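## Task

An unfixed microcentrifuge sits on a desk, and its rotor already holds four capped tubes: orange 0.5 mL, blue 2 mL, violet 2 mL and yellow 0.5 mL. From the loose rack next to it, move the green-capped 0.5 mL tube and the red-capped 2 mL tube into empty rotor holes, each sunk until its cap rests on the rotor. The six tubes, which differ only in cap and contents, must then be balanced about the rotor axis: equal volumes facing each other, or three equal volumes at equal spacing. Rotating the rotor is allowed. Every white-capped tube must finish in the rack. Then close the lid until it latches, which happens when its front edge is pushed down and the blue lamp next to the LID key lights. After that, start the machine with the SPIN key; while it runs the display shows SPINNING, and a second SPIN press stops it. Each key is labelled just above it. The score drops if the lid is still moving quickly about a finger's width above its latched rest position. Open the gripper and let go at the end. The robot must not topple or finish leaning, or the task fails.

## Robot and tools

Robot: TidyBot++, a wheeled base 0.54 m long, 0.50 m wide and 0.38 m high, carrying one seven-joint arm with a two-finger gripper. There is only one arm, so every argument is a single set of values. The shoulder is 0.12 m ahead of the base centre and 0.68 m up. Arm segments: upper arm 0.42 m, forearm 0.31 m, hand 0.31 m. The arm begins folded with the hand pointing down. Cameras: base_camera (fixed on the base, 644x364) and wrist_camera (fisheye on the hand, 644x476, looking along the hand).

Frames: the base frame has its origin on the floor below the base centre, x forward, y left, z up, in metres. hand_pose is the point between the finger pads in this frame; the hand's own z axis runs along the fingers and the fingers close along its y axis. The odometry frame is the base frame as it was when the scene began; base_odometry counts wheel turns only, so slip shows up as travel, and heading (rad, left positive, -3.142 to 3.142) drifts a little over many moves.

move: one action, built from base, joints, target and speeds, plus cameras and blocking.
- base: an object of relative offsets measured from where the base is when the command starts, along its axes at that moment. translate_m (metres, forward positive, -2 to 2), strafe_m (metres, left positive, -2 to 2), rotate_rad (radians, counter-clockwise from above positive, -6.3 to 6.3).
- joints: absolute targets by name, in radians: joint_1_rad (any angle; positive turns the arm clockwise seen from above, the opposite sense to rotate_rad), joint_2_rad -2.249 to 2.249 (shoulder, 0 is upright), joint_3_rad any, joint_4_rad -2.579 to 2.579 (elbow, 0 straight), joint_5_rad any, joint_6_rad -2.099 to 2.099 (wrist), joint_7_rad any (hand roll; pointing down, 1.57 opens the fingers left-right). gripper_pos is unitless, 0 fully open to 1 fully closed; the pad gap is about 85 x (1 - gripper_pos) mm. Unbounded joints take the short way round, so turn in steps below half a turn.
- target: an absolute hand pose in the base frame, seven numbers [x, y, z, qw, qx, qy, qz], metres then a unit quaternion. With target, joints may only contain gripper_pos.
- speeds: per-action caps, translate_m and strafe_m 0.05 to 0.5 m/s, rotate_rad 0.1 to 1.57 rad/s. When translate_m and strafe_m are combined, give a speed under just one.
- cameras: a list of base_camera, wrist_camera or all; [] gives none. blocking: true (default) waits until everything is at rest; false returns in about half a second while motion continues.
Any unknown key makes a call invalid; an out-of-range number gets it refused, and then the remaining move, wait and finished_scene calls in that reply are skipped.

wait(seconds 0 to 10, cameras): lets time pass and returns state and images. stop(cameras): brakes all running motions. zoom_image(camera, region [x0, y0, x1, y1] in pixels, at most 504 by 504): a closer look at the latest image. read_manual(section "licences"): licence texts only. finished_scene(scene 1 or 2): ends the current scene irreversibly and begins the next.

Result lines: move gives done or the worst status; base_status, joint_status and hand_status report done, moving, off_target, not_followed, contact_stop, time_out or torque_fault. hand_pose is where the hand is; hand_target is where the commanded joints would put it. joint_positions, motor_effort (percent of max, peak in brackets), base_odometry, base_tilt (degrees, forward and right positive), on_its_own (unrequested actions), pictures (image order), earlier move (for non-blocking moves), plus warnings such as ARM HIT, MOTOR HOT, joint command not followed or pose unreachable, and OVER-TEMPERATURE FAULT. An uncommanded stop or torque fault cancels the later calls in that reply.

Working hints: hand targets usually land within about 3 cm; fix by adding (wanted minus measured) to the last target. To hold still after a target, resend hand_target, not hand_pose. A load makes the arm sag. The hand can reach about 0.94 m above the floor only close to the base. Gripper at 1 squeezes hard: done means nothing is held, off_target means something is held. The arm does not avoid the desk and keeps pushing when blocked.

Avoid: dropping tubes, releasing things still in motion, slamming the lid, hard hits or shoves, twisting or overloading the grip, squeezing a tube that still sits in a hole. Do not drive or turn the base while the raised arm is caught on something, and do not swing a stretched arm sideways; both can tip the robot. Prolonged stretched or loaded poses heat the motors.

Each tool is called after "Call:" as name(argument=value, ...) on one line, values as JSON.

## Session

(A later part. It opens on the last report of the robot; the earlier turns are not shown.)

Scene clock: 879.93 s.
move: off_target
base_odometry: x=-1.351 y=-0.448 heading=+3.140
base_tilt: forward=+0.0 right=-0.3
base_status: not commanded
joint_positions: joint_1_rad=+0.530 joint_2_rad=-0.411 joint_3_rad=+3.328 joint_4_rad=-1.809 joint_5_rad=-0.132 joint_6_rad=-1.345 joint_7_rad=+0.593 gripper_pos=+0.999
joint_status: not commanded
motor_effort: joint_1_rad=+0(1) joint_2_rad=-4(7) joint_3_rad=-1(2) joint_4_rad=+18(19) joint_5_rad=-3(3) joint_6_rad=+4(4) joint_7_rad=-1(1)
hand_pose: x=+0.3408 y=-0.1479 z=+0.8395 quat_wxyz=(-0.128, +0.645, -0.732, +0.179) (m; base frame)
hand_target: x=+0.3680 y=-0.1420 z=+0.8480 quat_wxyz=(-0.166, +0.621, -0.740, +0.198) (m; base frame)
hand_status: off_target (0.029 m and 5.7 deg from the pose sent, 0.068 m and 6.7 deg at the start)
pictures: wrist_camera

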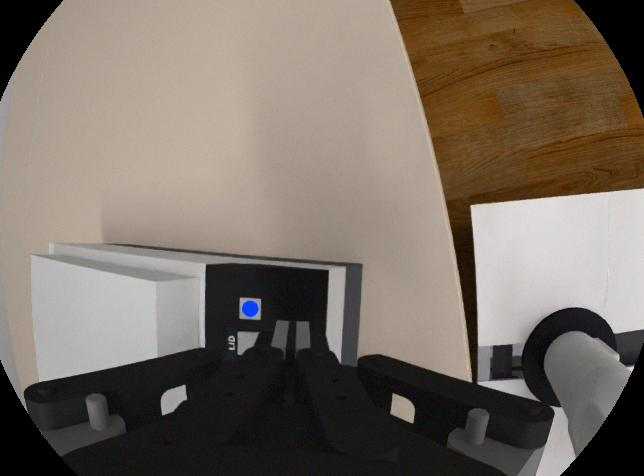

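Call:
move(target=[0.379, -0.135, 0.832, -0.1664,0.621,-0.740,0.198], cameras=["wrist_camera"])

Call:
zoom_image(camera="wrist_camera", region=[180, 260, 400, 400])

Scene clock: 892.77 s.
move: off_target
base_odometry: x=-1.351 y=-0.448 heading=+3.140
base_tilt: forward=+0.0 right=-0.3
base_status: not commanded
joint_positions: joint_1_rad=+0.530 joint_2_rad=-0.410 joint_3_rad=+3.291 joint_4_rad=-1.862 joint_5_rad=-0.135 joint_6_rad=-1.282 joint_7_rad=+0.568 gripper_pos=+0.999
joint_status: not commanded
motor_effort: joint_1_rad=+0(1) joint_2_rad=-5(6) joint_3_rad=+0(1) joint_4_rad=+19(20) joint_5_rad=-3(3) joint_6_rad=+4(5) joint_7_rad=+0(1)
hand_pose: x=+0.3515 y=-0.1404 z=+0.8237 quat_wxyz=(-0.128, +0.646, -0.730, +0.181) (m; base frame)
hand_target: x=+0.3790 y=-0.1350 z=+0.8320 quat_wxyz=(-0.166, +0.621, -0.740, +0.198) (m; base frame)
hand_status: off_target (0.029 m and 5.7 deg from the pose sent, 0.041 m and 5.7 deg at the start)
pictures: wrist_camera

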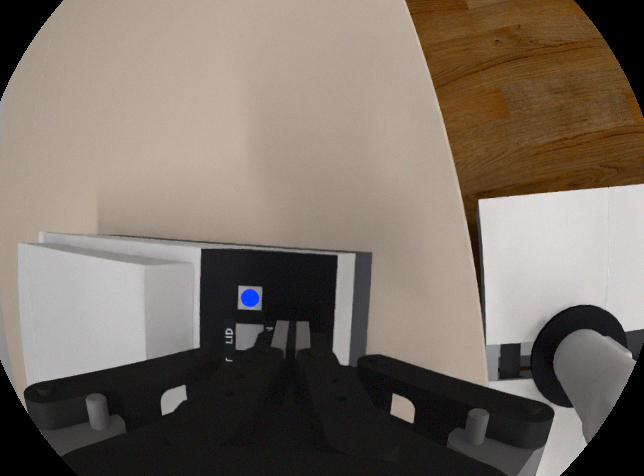

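Scaled by 2.291.

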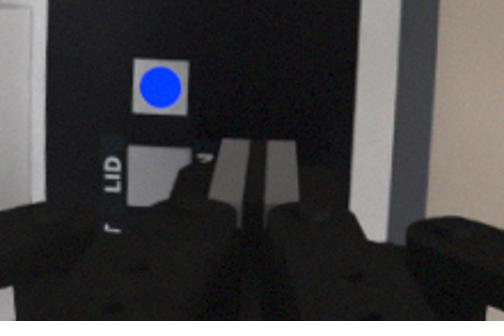

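Call:
move(target=[0.386, -0.136, 0.820, -0.1664,0.621,-0.740,0.198], cameras=["wrist_camera"])

Call:
zoom_image(camera="wrist_camera", region=[180, 260, 400, 400])

Scene clock: 897.13 s.
move: off_target
base_odometry: x=-1.351 y=-0.448 heading=+3.140
base_tilt: forward=+0.0 right=-0.3
base_status: not commanded
joint_positions: joint_1_rad=+0.530 joint_2_rad=-0.401 joint_3_rad=+3.288 joint_4_rad=-1.894 joint_5_rad=-0.136 joint_6_rad=-1.234 joint_7_rad=+0.568 gripper_pos=+0.999
joint_status: not commanded
motor_effort: joint_1_rad=+0(1) joint_2_rad=-5(6) joint_3_rad=-1(1) joint_4_rad=+18(20) joint_5_rad=-3(3) joint_6_rad=+4(4) joint_7_rad=-1(1)
hand_pose: x=+0.3576 y=-0.1439 z=+0.8132 quat_wxyz=(-0.128, +0.644, -0.731, +0.184) (m; base frame)
hand_target: x=+0.3860 y=-0.1360 z=+0.8200 quat_wxyz=(-0.166, +0.621, -0.740, +0.198) (m; base frame)
hand_status: off_target (0.030 m and 5.4 deg from the pose sent, 0.035 m and 5.7 deg at the start)
pictures: wrist_camera

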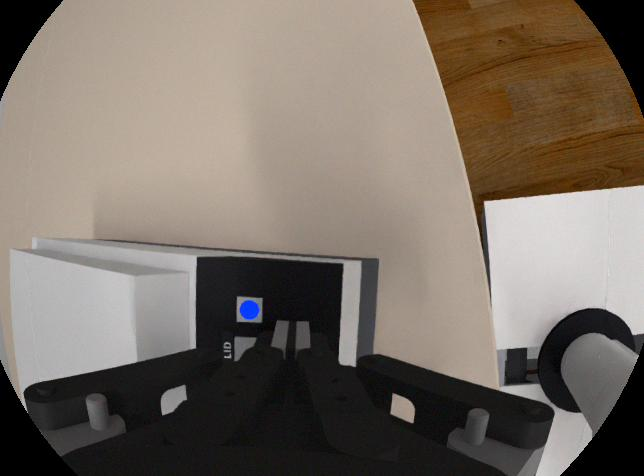

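Scaled by 2.291.

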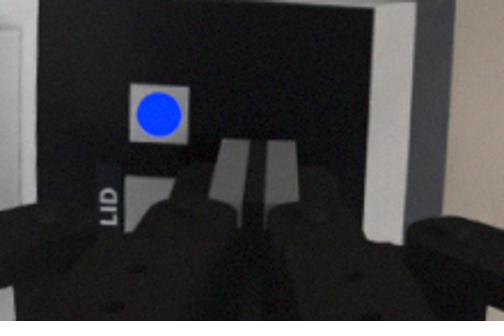

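Call:
move(target=[0.390, -0.136, 0.810, -0.1664,0.621,-0.740,0.198], cameras=["wrist_camera"])

Call:
move(target=[0.394, -0.136, 0.801, -0.1664,0.621,-0.740,0.198], cameras=["wrist_camera"])

Scene clock: 900.93 s.
move: off_target
base_odometry: x=-1.351 y=-0.448 heading=+3.140
base_tilt: forward=+0.0 right=-0.3
base_status: not commanded
joint_positions: joint_1_rad=+0.530 joint_2_rad=-0.408 joint_3_rad=+3.287 joint_4_rad=-1.909 joint_5_rad=-0.138 joint_6_rad=-1.209 joint_7_rad=+0.568 gripper_pos=+0.999
joint_status: not commanded
motor_effort: joint_1_rad=-1(1) joint_2_rad=+0(5) joint_3_rad=-1(2) joint_4_rad=+16(19) joint_5_rad=-3(4) joint_6_rad=+6(7) joint_7_rad=-1(1)
hand_pose: x=+0.3598 y=-0.1446 z=+0.8117 quat_wxyz=(-0.131, +0.642, -0.730, +0.192) (m; base frame)
hand_target: x=+0.3900 y=-0.1360 z=+0.8100 quat_wxyz=(-0.166, +0.621, -0.740, +0.198) (m; base frame)
hand_status: off_target (0.031 m and 4.9 deg from the pose sent, 0.033 m and 5.4 deg at the start)
pictures: wrist_camera

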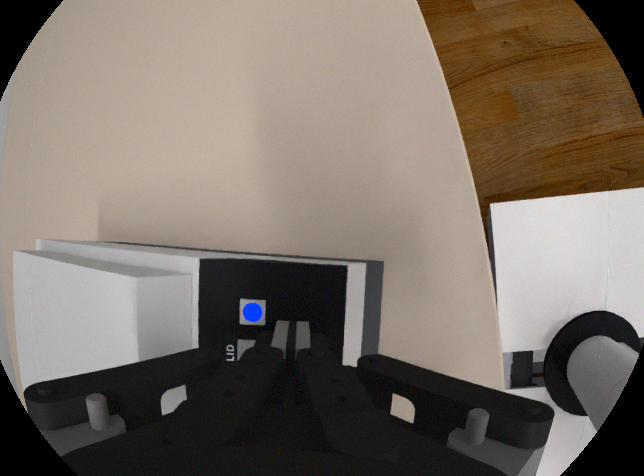

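Scene clock: 901.53 s.
move: off_target
base_odometry: x=-1.351 y=-0.448 heading=+3.140
base_tilt: forward=+0.1 right=-0.3
base_status: not commanded
joint_positions: joint_1_rad=+0.530 joint_2_rad=-0.416 joint_3_rad=+3.286 joint_4_rad=-1.919 joint_5_rad=-0.138 joint_6_rad=-1.196 joint_7_rad=+0.568 gripper_pos=+0.999
joint_status: not commanded
motor_effort: joint_1_rad=-1(1) joint_2_rad=+4(5) joint_3_rad=-1(2) joint_4_rad=+15(16) joint_5_rad=-3(4) joint_6_rad=+9(9) joint_7_rad=-1(1)
hand_pose: x=+0.3599 y=-0.1446 z=+0.8114 quat_wxyz=(-0.132, +0.641, -0.730, +0.197) (m; base frame)
hand_target: x=+0.3940 y=-0.1360 z=+0.8010 quat_wxyz=(-0.166, +0.621, -0.740, +0.198) (m; base frame)
hand_status: off_target (0.037 m and 4.7 deg from the pose sent, 0.037 m and 4.9 deg at the start)
pictures: wrist_camera

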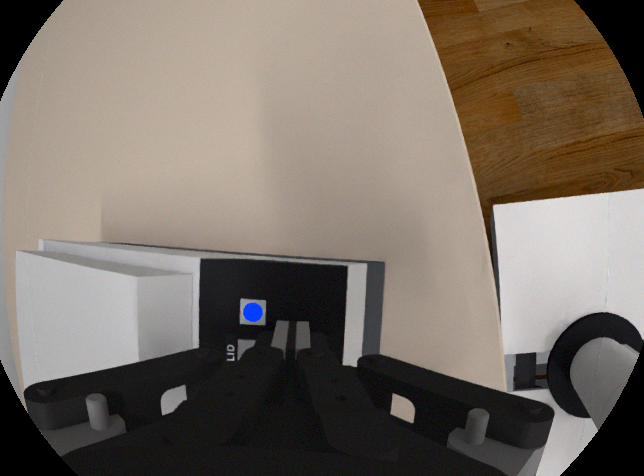

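Contact and pressed. Retreat and look.

Call:
move(target=[0.345, -0.13, 0.87, -0.1664,0.621,-0.740,0.198], cameras=[])

Call:
move(target=[0.30, -0.13, 0.93, 0,1,0,0], cameras=["wrist_camera"])

Scene clock: 904.97 s.
move: off_target
base_odometry: x=-1.351 y=-0.448 heading=+3.140
base_tilt: forward=+0.0 right=-0.3
base_status: not commanded
joint_positions: joint_1_rad=+0.535 joint_2_rad=-0.453 joint_3_rad=+3.296 joint_4_rad=-1.776 joint_5_rad=-0.139 joint_6_rad=-1.304 joint_7_rad=+0.568 gripper_pos=+0.999
joint_status: not commanded
motor_effort: joint_1_rad=+0(1) joint_2_rad=-3(8) joint_3_rad=+0(2) joint_4_rad=+19(20) joint_5_rad=-3(3) joint_6_rad=+5(8) joint_7_rad=+0(1)
hand_pose: x=+0.3531 y=-0.1484 z=+0.8710 quat_wxyz=(-0.142, +0.636, -0.722, +0.231) (m; base frame)
hand_target: x=+0.3450 y=-0.1300 z=+0.8700 quat_wxyz=(-0.166, +0.621, -0.740, +0.198) (m; base frame)
hand_status: off_target (0.020 m and 5.5 deg from the pose sent, 0.062 m and 4.7 deg at the start)
pictures: none
No camera images: "cameras" was empty.

Scene clock: 907.33 s.
move: off_target
base_odometry: x=-1.351 y=-0.448 heading=+3.140
base_tilt: forward=+0.0 right=-0.3
base_status: not commanded
joint_positions: joint_1_rad=+0.130 joint_2_rad=-0.173 joint_3_rad=+3.502 joint_4_rad=-1.260 joint_5_rad=+0.004 joint_6_rad=-1.970 joint_7_rad=+2.028 gripper_pos=+0.999
joint_status: not commanded
motor_effort: joint_1_rad=+0(1) joint_2_rad=-10(10) joint_3_rad=-1(2) joint_4_rad=+15(19) joint_5_rad=-2(3) joint_6_rad=+1(5) joint_7_rad=-1(1)
hand_pose: x=+0.3238 y=-0.1240 z=+0.9300 quat_wxyz=(-0.009, +0.999, -0.016, +0.046) (m; base frame)
hand_target: x=+0.3000 y=-0.1300 z=+0.9300 quat_wxyz=(+0.000, +1.000, +0.000, +0.000) (m; base frame)
hand_status: off_target (0.025 m and 5.6 deg from the pose sent, 0.081 m and 100.9 deg at the start)
pictures: wrist_camera

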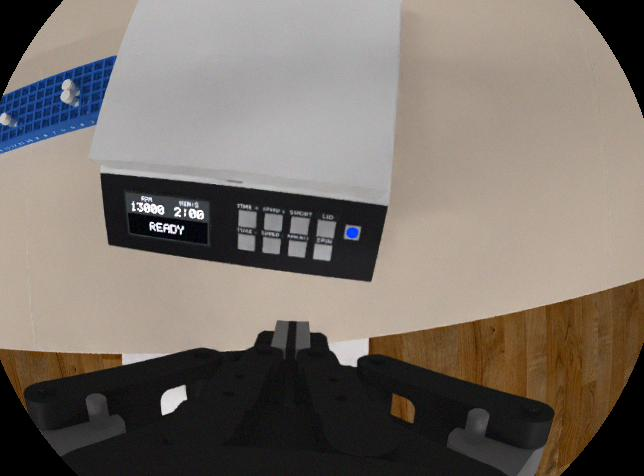

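Call:
move(target=[0.380, -0.138, 0.848, -0.1664,0.621,-0.740,0.198], cameras=[])

Call:
move(target=[0.389, -0.138, 0.824, -0.1664,0.621,-0.740,0.198], cameras=["wrist_camera"])

Call:
zoom_image(camera="wrist_camera", region=[180, 260, 400, 400])

Scene clock: 918.53 s.
move: off_target
base_odometry: x=-1.351 y=-0.448 heading=+3.140
base_tilt: forward=+0.0 right=-0.3
base_status: not commanded
joint_positions: joint_1_rad=+0.496 joint_2_rad=-0.380 joint_3_rad=+3.304 joint_4_rad=-1.802 joint_5_rad=-0.127 joint_6_rad=-1.331 joint_7_rad=+0.562 gripper_pos=+0.999
joint_status: not commanded
motor_effort: joint_1_rad=+0(0) joint_2_rad=-6(10) joint_3_rad=-1(1) joint_4_rad=+18(19) joint_5_rad=-2(3) joint_6_rad=+4(4) joint_7_rad=-1(1)
hand_pose: x=+0.3567 y=-0.1415 z=+0.8353 quat_wxyz=(-0.125, +0.655, -0.726, +0.171) (m; base frame)
hand_target: x=+0.3800 y=-0.1380 z=+0.8480 quat_wxyz=(-0.166, +0.621, -0.740, +0.198) (m; base frame)
hand_status: off_target (0.027 m and 7.0 deg from the pose sent, 0.100 m and 100.0 deg at the start)
pictures: none
No camera images: "cameras" was empty.

Scene clock: 919.57 s.
move: off_target
base_odometry: x=-1.351 y=-0.448 heading=+3.140
base_tilt: forward=+0.0 right=-0.3
base_status: not commanded
joint_positions: joint_1_rad=+0.497 joint_2_rad=-0.383 joint_3_rad=+3.292 joint_4_rad=-1.875 joint_5_rad=-0.134 joint_6_rad=-1.246 joint_7_rad=+0.562 gripper_pos=+0.999
joint_status: not commanded
motor_effort: joint_1_rad=+0(0) joint_2_rad=-6(7) joint_3_rad=-1(1) joint_4_rad=+19(20) joint_5_rad=-3(3) joint_6_rad=+5(5) joint_7_rad=-1(1)
hand_pose: x=+0.3643 y=-0.1399 z=+0.8147 quat_wxyz=(-0.129, +0.653, -0.725, +0.177) (m; base frame)
hand_target: x=+0.3890 y=-0.1380 z=+0.8240 quat_wxyz=(-0.166, +0.621, -0.740, +0.198) (m; base frame)
hand_status: off_target (0.026 m and 6.4 deg from the pose sent, 0.034 m and 7.0 deg at the start)
pictures: wrist_camera

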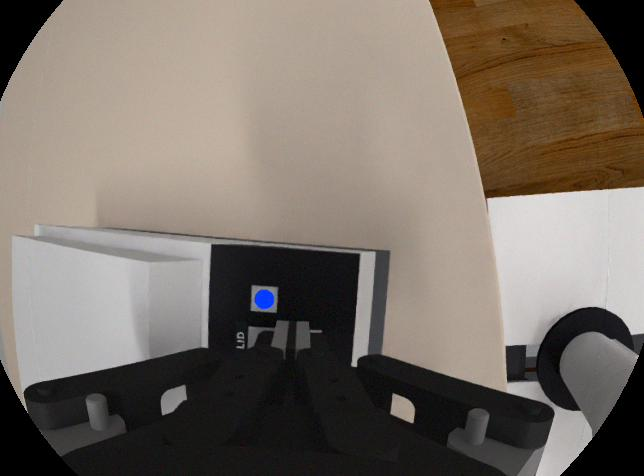

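Scaled by 2.291.

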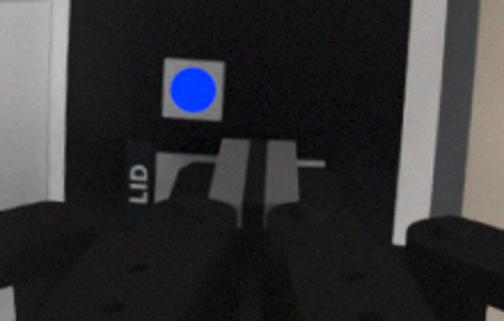

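Call:
move(target=[0.384,-0.141,0.824,-0.1664,0.621,-0.740,0.198], cameras=["wrist_camera"])

Call:
zoom_image(camera="wrist_camera", region=[200, 260, 400, 400])

Scene clock: 936.97 s.
move: off_target
base_odometry: x=-1.351 y=-0.448 heading=+3.140
base_tilt: forward=+0.1 right=-0.3
base_status: not commanded
joint_positions: joint_1_rad=+0.498 joint_2_rad=-0.383 joint_3_rad=+3.295 joint_4_rad=-1.876 joint_5_rad=-0.136 joint_6_rad=-1.245 joint_7_rad=+0.562 gripper_pos=+0.999
joint_status: not commanded
motor_effort: joint_1_rad=+0(0) joint_2_rad=-6(6) joint_3_rad=-1(1) joint_4_rad=+19(19) joint_5_rad=-3(3) joint_6_rad=+4(5) joint_7_rad=-1(1)
hand_pose: x=+0.3640 y=-0.1404 z=+0.8146 quat_wxyz=(-0.130, +0.652, -0.726, +0.177) (m; base frame)
hand_target: x=+0.3840 y=-0.1410 z=+0.8240 quat_wxyz=(-0.166, +0.621, -0.740, +0.198) (m; base frame)
hand_status: off_target (0.022 m and 6.2 deg from the pose sent, 0.022 m and 6.4 deg at the start)
pictures: wrist_camera

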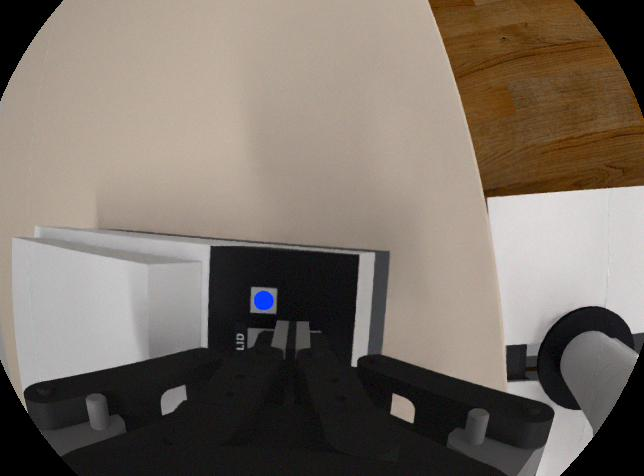

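Scaled by 2.520.

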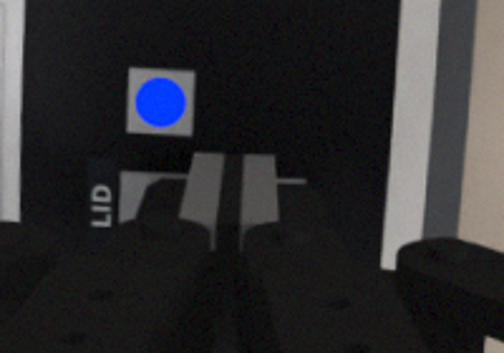

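Call:
move(target=[0.374,-0.141,0.834,-0.1664,0.621,-0.740,0.198], cameras=["wrist_camera"])

Call:
zoom_image(camera="wrist_camera", region=[200, 260, 400, 400])

Scene clock: 944.27 s.
move: off_target
base_odometry: x=-1.351 y=-0.448 heading=+3.140
base_tilt: forward=+0.0 right=-0.3
base_status: not commanded
joint_positions: joint_1_rad=+0.507 joint_2_rad=-0.394 joint_3_rad=+3.298 joint_4_rad=-1.866 joint_5_rad=-0.136 joint_6_rad=-1.245 joint_7_rad=+0.562 gripper_pos=+0.999
joint_status: not commanded
motor_effort: joint_1_rad=+0(1) joint_2_rad=-6(7) joint_3_rad=+0(1) joint_4_rad=+19(20) joint_5_rad=-2(3) joint_6_rad=+4(5) joint_7_rad=-1(1)
hand_pose: x=+0.3629 y=-0.1445 z=+0.8224 quat_wxyz=(-0.132, +0.646, -0.728, +0.188) (m; base frame)
hand_target: x=+0.3740 y=-0.1410 z=+0.8340 quat_wxyz=(-0.166, +0.621, -0.740, +0.198) (m; base frame)
hand_status: off_target (0.016 m and 5.2 deg from the pose sent, 0.022 m and 6.2 deg at the start)
pictures: wrist_camera

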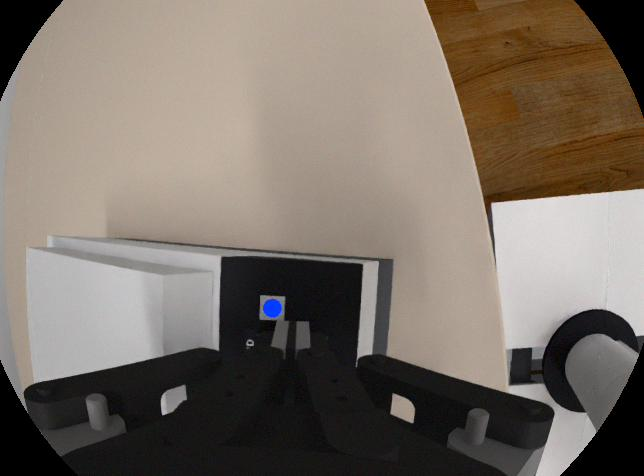

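Scaled by 2.520.

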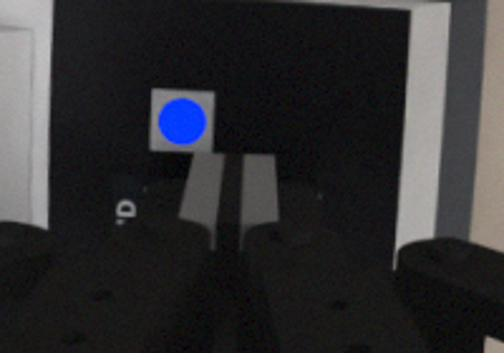

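Call:
move(target=[0.364,-0.139,0.836,-0.1664,0.621,-0.740,0.198], cameras=["wrist_camera"])

Call:
zoom_image(camera="wrist_camera", region=[200, 260, 400, 400])

Scene clock: 950.47 s.
move: off_target
base_odometry: x=-1.351 y=-0.448 heading=+3.140
base_tilt: forward=+0.0 right=-0.3
base_status: not commanded
joint_positions: joint_1_rad=+0.520 joint_2_rad=-0.416 joint_3_rad=+3.301 joint_4_rad=-1.866 joint_5_rad=-0.136 joint_6_rad=-1.245 joint_7_rad=+0.562 gripper_pos=+0.999
joint_status: not commanded
motor_effort: joint_1_rad=+0(1) joint_2_rad=-5(7) joint_3_rad=+0(1) joint_4_rad=+19(19) joint_5_rad=-3(3) joint_6_rad=+4(5) joint_7_rad=-1(1)
hand_pose: x=+0.3580 y=-0.1466 z=+0.8285 quat_wxyz=(-0.135, +0.640, -0.730, +0.198) (m; base frame)
hand_target: x=+0.3640 y=-0.1390 z=+0.8360 quat_wxyz=(-0.166, +0.621, -0.740, +0.198) (m; base frame)
hand_status: off_target (0.012 m and 4.4 deg from the pose sent, 0.015 m and 5.2 deg at the start)
pictures: wrist_camera

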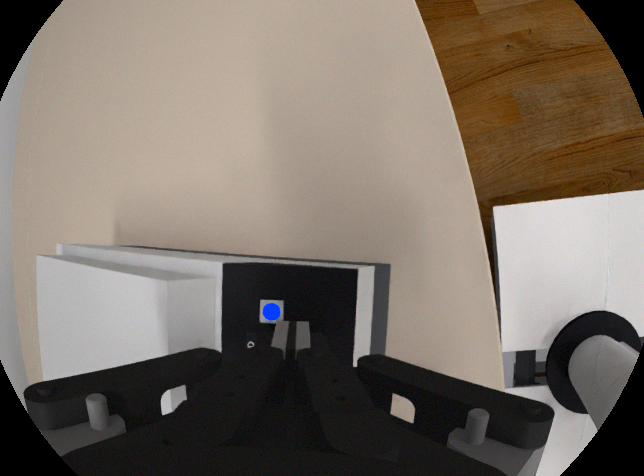

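Scaled by 2.520.

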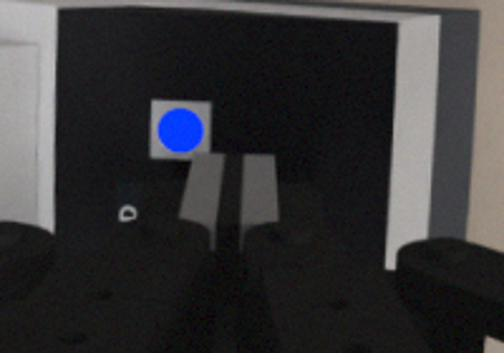

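Call:
move(target=[0.365,-0.134,0.816,-0.1664,0.621,-0.740,0.198], cameras=["wrist_camera"])

Call:
zoom_image(camera="wrist_camera", region=[200, 260, 400, 400])

Scene clock: 958.57 s.
move: off_target
base_odometry: x=-1.351 y=-0.448 heading=+3.140
base_tilt: forward=+0.0 right=-0.3
base_status: not commanded
joint_positions: joint_1_rad=+0.530 joint_2_rad=-0.424 joint_3_rad=+3.300 joint_4_rad=-1.927 joint_5_rad=-0.142 joint_6_rad=-1.237 joint_7_rad=+0.562 gripper_pos=+0.999
joint_status: not commanded
motor_effort: joint_1_rad=+0(0) joint_2_rad=-5(5) joint_3_rad=-1(1) joint_4_rad=+19(20) joint_5_rad=-3(3) joint_6_rad=+4(4) joint_7_rad=-1(1)
hand_pose: x=+0.3470 y=-0.1376 z=+0.8049 quat_wxyz=(-0.133, +0.638, -0.738, +0.176) (m; base frame)
hand_target: x=+0.3650 y=-0.1340 z=+0.8160 quat_wxyz=(-0.166, +0.621, -0.740, +0.198) (m; base frame)
hand_status: off_target (0.021 m and 4.9 deg from the pose sent, 0.019 m and 4.4 deg at the start)
pictures: wrist_camera

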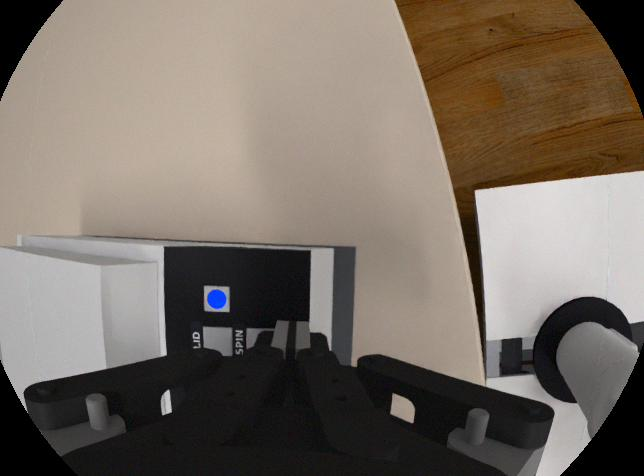

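Scaled by 2.520.

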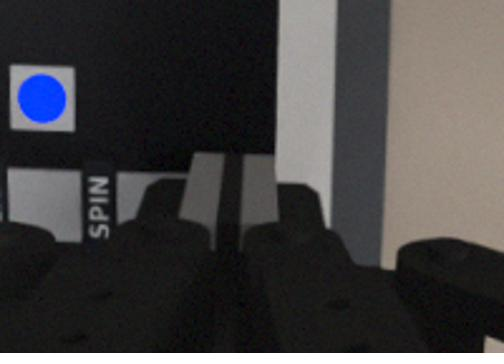

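Call:
move(target=[0.380,-0.134,0.823,-0.1664,0.621,-0.740,0.198], cameras=["wrist_camera"])

Call:
zoom_image(camera="wrist_camera", region=[200, 260, 400, 400])

Scene clock: 963.17 s.
move: off_target
base_odometry: x=-1.351 y=-0.448 heading=+3.140
base_tilt: forward=+0.0 right=-0.3
base_status: not commanded
joint_positions: joint_1_rad=+0.527 joint_2_rad=-0.411 joint_3_rad=+3.287 joint_4_rad=-1.903 joint_5_rad=-0.142 joint_6_rad=-1.237 joint_7_rad=+0.550 gripper_pos=+0.999
joint_status: not commanded
motor_effort: joint_1_rad=+0(1) joint_2_rad=-5(6) joint_3_rad=+0(1) joint_4_rad=+18(20) joint_5_rad=-3(3) joint_6_rad=+3(4) joint_7_rad=+0(1)
hand_pose: x=+0.3554 y=-0.1386 z=+0.8117 quat_wxyz=(-0.133, +0.639, -0.736, +0.181) (m; base frame)
hand_target: x=+0.3800 y=-0.1340 z=+0.8230 quat_wxyz=(-0.166, +0.621, -0.740, +0.198) (m; base frame)
hand_status: off_target (0.027 m and 4.8 deg from the pose sent, 0.038 m and 4.9 deg at the start)
pictures: wrist_camera

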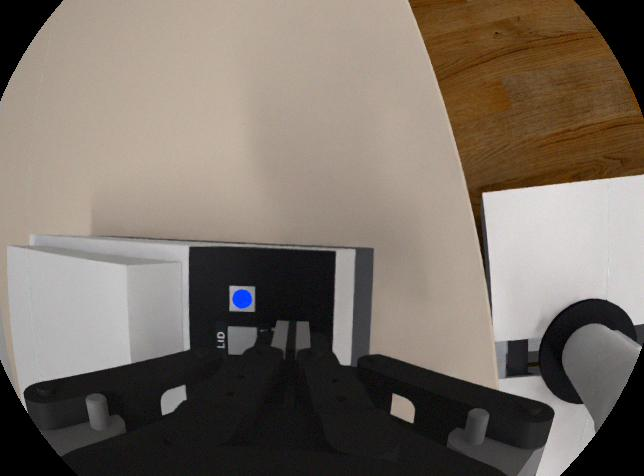

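Scaled by 2.520.

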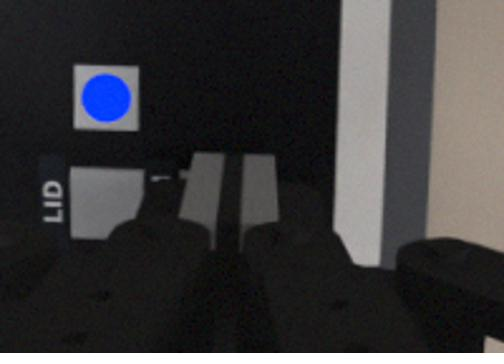

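Call:
move(target=[0.388,-0.134,0.806,-0.1664,0.621,-0.740,0.198], cameras=["wrist_camera"])

Call:
zoom_image(camera="wrist_camera", region=[200, 260, 400, 400])

Scene clock: 967.87 s.
move: off_target
base_odometry: x=-1.351 y=-0.448 heading=+3.140
base_tilt: forward=+0.0 right=-0.3
base_status: not commanded
joint_positions: joint_1_rad=+0.527 joint_2_rad=-0.418 joint_3_rad=+3.284 joint_4_rad=-1.921 joint_5_rad=-0.142 joint_6_rad=-1.203 joint_7_rad=+0.550 gripper_pos=+0.999
joint_status: not commanded
motor_effort: joint_1_rad=-1(2) joint_2_rad=+0(5) joint_3_rad=-2(3) joint_4_rad=+15(19) joint_5_rad=-4(6) joint_6_rad=+6(8) joint_7_rad=-1(1)
hand_pose: x=+0.3591 y=-0.1407 z=+0.8103 quat_wxyz=(-0.135, +0.637, -0.734, +0.192) (m; base frame)
hand_target: x=+0.3880 y=-0.1340 z=+0.8060 quat_wxyz=(-0.166, +0.621, -0.740, +0.198) (m; base frame)
hand_status: off_target (0.030 m and 4.1 deg from the pose sent, 0.033 m and 4.8 deg at the start)
pictures: wrist_camera

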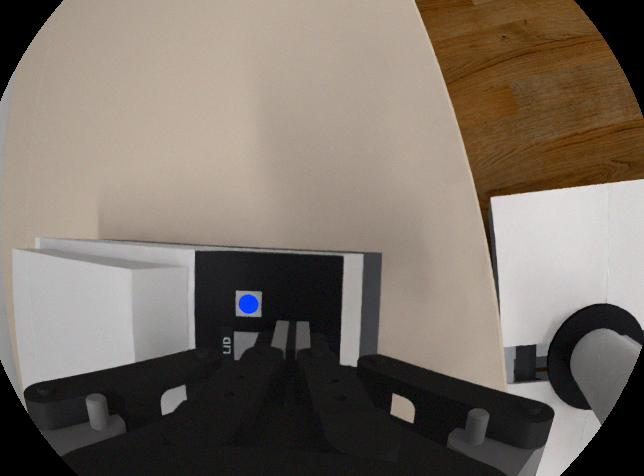

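Scaled by 2.520.

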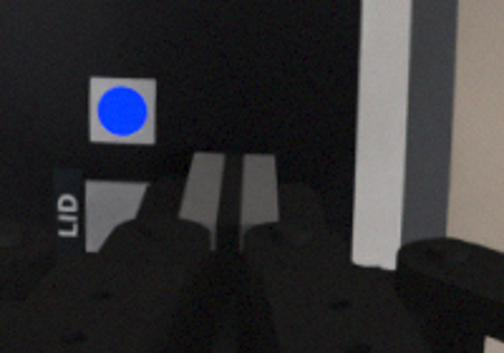

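Call:
move(target=[0.390,-0.134,0.790,-0.1664,0.621,-0.740,0.198], cameras=[])

Call:
move(target=[0.391,-0.134,0.775,-0.1664,0.621,-0.740,0.198], cameras=["wrist_camera"])

Scene clock: 971.60 s.
move: off_target
base_odometry: x=-1.351 y=-0.448 heading=+3.140
base_tilt: forward=+0.0 right=-0.3
base_status: not commanded
joint_positions: joint_1_rad=+0.527 joint_2_rad=-0.438 joint_3_rad=+3.284 joint_4_rad=-1.945 joint_5_rad=-0.144 joint_6_rad=-1.171 joint_7_rad=+0.550 gripper_pos=+0.999
joint_status: not commanded
motor_effort: joint_1_rad=-1(2) joint_2_rad=+8(8) joint_3_rad=-2(2) joint_4_rad=+12(16) joint_5_rad=-3(4) joint_6_rad=+9(9) joint_7_rad=-1(1)
hand_pose: x=+0.3591 y=-0.1406 z=+0.8095 quat_wxyz=(-0.140, +0.634, -0.733, +0.205) (m; base frame)
hand_target: x=+0.3900 y=-0.1340 z=+0.7900 quat_wxyz=(-0.166, +0.621, -0.740, +0.198) (m; base frame)
hand_status: off_target (0.037 m and 3.6 deg from the pose sent, 0.038 m and 4.1 deg at the start)
pictures: none
No camera images: "cameras" was empty.

Scene clock: 972.30 s.
move: off_target
base_odometry: x=-1.351 y=-0.448 heading=+3.140
base_tilt: forward=+0.0 right=-0.3
base_status: not commanded
joint_positions: joint_1_rad=+0.528 joint_2_rad=-0.461 joint_3_rad=+3.284 joint_4_rad=-1.971 joint_5_rad=-0.148 joint_6_rad=-1.138 joint_7_rad=+0.550 gripper_pos=+0.999
joint_status: not commanded
motor_effort: joint_1_rad=-2(2) joint_2_rad=+14(14) joint_3_rad=-3(3) joint_4_rad=+9(12) joint_5_rad=-4(4) joint_6_rad=+11(11) joint_7_rad=-1(1)
hand_pose: x=+0.3592 y=-0.1405 z=+0.8087 quat_wxyz=(-0.145, +0.629, -0.732, +0.218) (m; base frame)
hand_target: x=+0.3910 y=-0.1340 z=+0.7750 quat_wxyz=(-0.166, +0.621, -0.740, +0.198) (m; base frame)
hand_status: off_target (0.047 m and 3.7 deg from the pose sent, 0.047 m and 3.6 deg at the start)
pictures: wrist_camera

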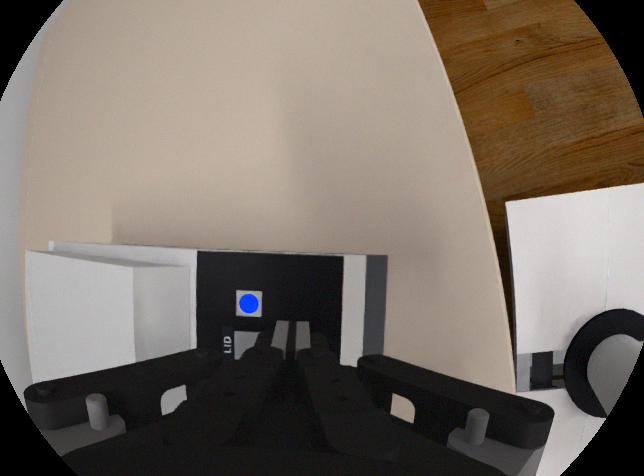

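Call:
move(target=[0.355,-0.13,0.87,-0.1664,0.621,-0.740,0.198], cameras=[])

Call:
move(target=[0.30,-0.13,0.93,0,1,0,0], cameras=["wrist_camera"])

Call:
zoom_image(camera="wrist_camera", region=[200, 100, 400, 300])

Scene clock: 977.63 s.
move: off_target
base_odometry: x=-1.351 y=-0.448 heading=+3.140
base_tilt: forward=+0.1 right=-0.3
base_status: not commanded
joint_positions: joint_1_rad=+0.529 joint_2_rad=-0.434 joint_3_rad=+3.287 joint_4_rad=-1.771 joint_5_rad=-0.155 joint_6_rad=-1.284 joint_7_rad=+0.550 gripper_pos=+0.999
joint_status: not commanded
motor_effort: joint_1_rad=+0(3) joint_2_rad=-5(14) joint_3_rad=+0(3) joint_4_rad=+19(23) joint_5_rad=-2(7) joint_6_rad=+5(14) joint_7_rad=-1(1)
hand_pose: x=+0.3662 y=-0.1467 z=+0.8720 quat_wxyz=(-0.150, +0.634, -0.723, +0.232) (m; base frame)
hand_target: x=+0.3550 y=-0.1300 z=+0.8700 quat_wxyz=(-0.166, +0.621, -0.740, +0.198) (m; base frame)
hand_status: off_target (0.020 m and 4.9 deg from the pose sent, 0.062 m and 3.7 deg at the start)
pictures: none
No camera images: "cameras" was empty.

Scene clock: 980.00 s.
move: off_target
base_odometry: x=-1.351 y=-0.448 heading=+3.140
base_tilt: forward=+0.0 right=-0.3
base_status: not commanded
joint_positions: joint_1_rad=+0.130 joint_2_rad=-0.174 joint_3_rad=+3.502 joint_4_rad=-1.260 joint_5_rad=+0.004 joint_6_rad=-1.970 joint_7_rad=+2.028 gripper_pos=+0.999
joint_status: not commanded
motor_effort: joint_1_rad=+0(1) joint_2_rad=-9(10) joint_3_rad=-1(1) joint_4_rad=+15(20) joint_5_rad=-2(3) joint_6_rad=+1(5) joint_7_rad=-1(1)
hand_pose: x=+0.3236 y=-0.1240 z=+0.9301 quat_wxyz=(-0.009, +0.999, -0.016, +0.046) (m; base frame)
hand_target: x=+0.3000 y=-0.1300 z=+0.9300 quat_wxyz=(+0.000, +1.000, +0.000, +0.000) (m; base frame)
hand_status: off_target (0.024 m and 5.7 deg from the pose sent, 0.090 m and 101.4 deg at the start)
pictures: wrist_camera

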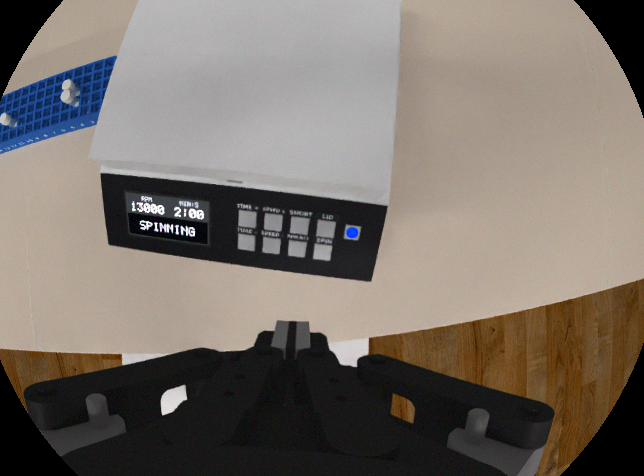

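Scaled by 2.520.

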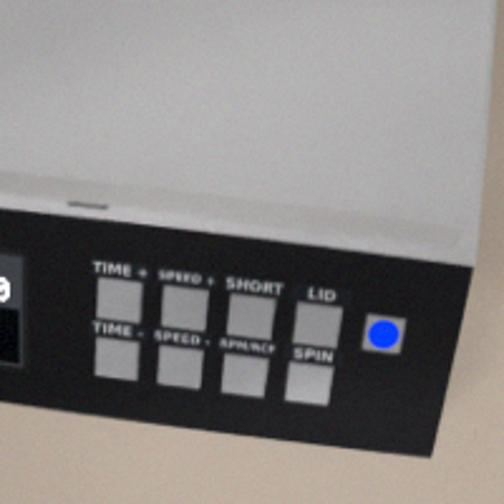

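SPINNING.

Call:
finished_scene(scene=1)

The scene is finished: the task was done.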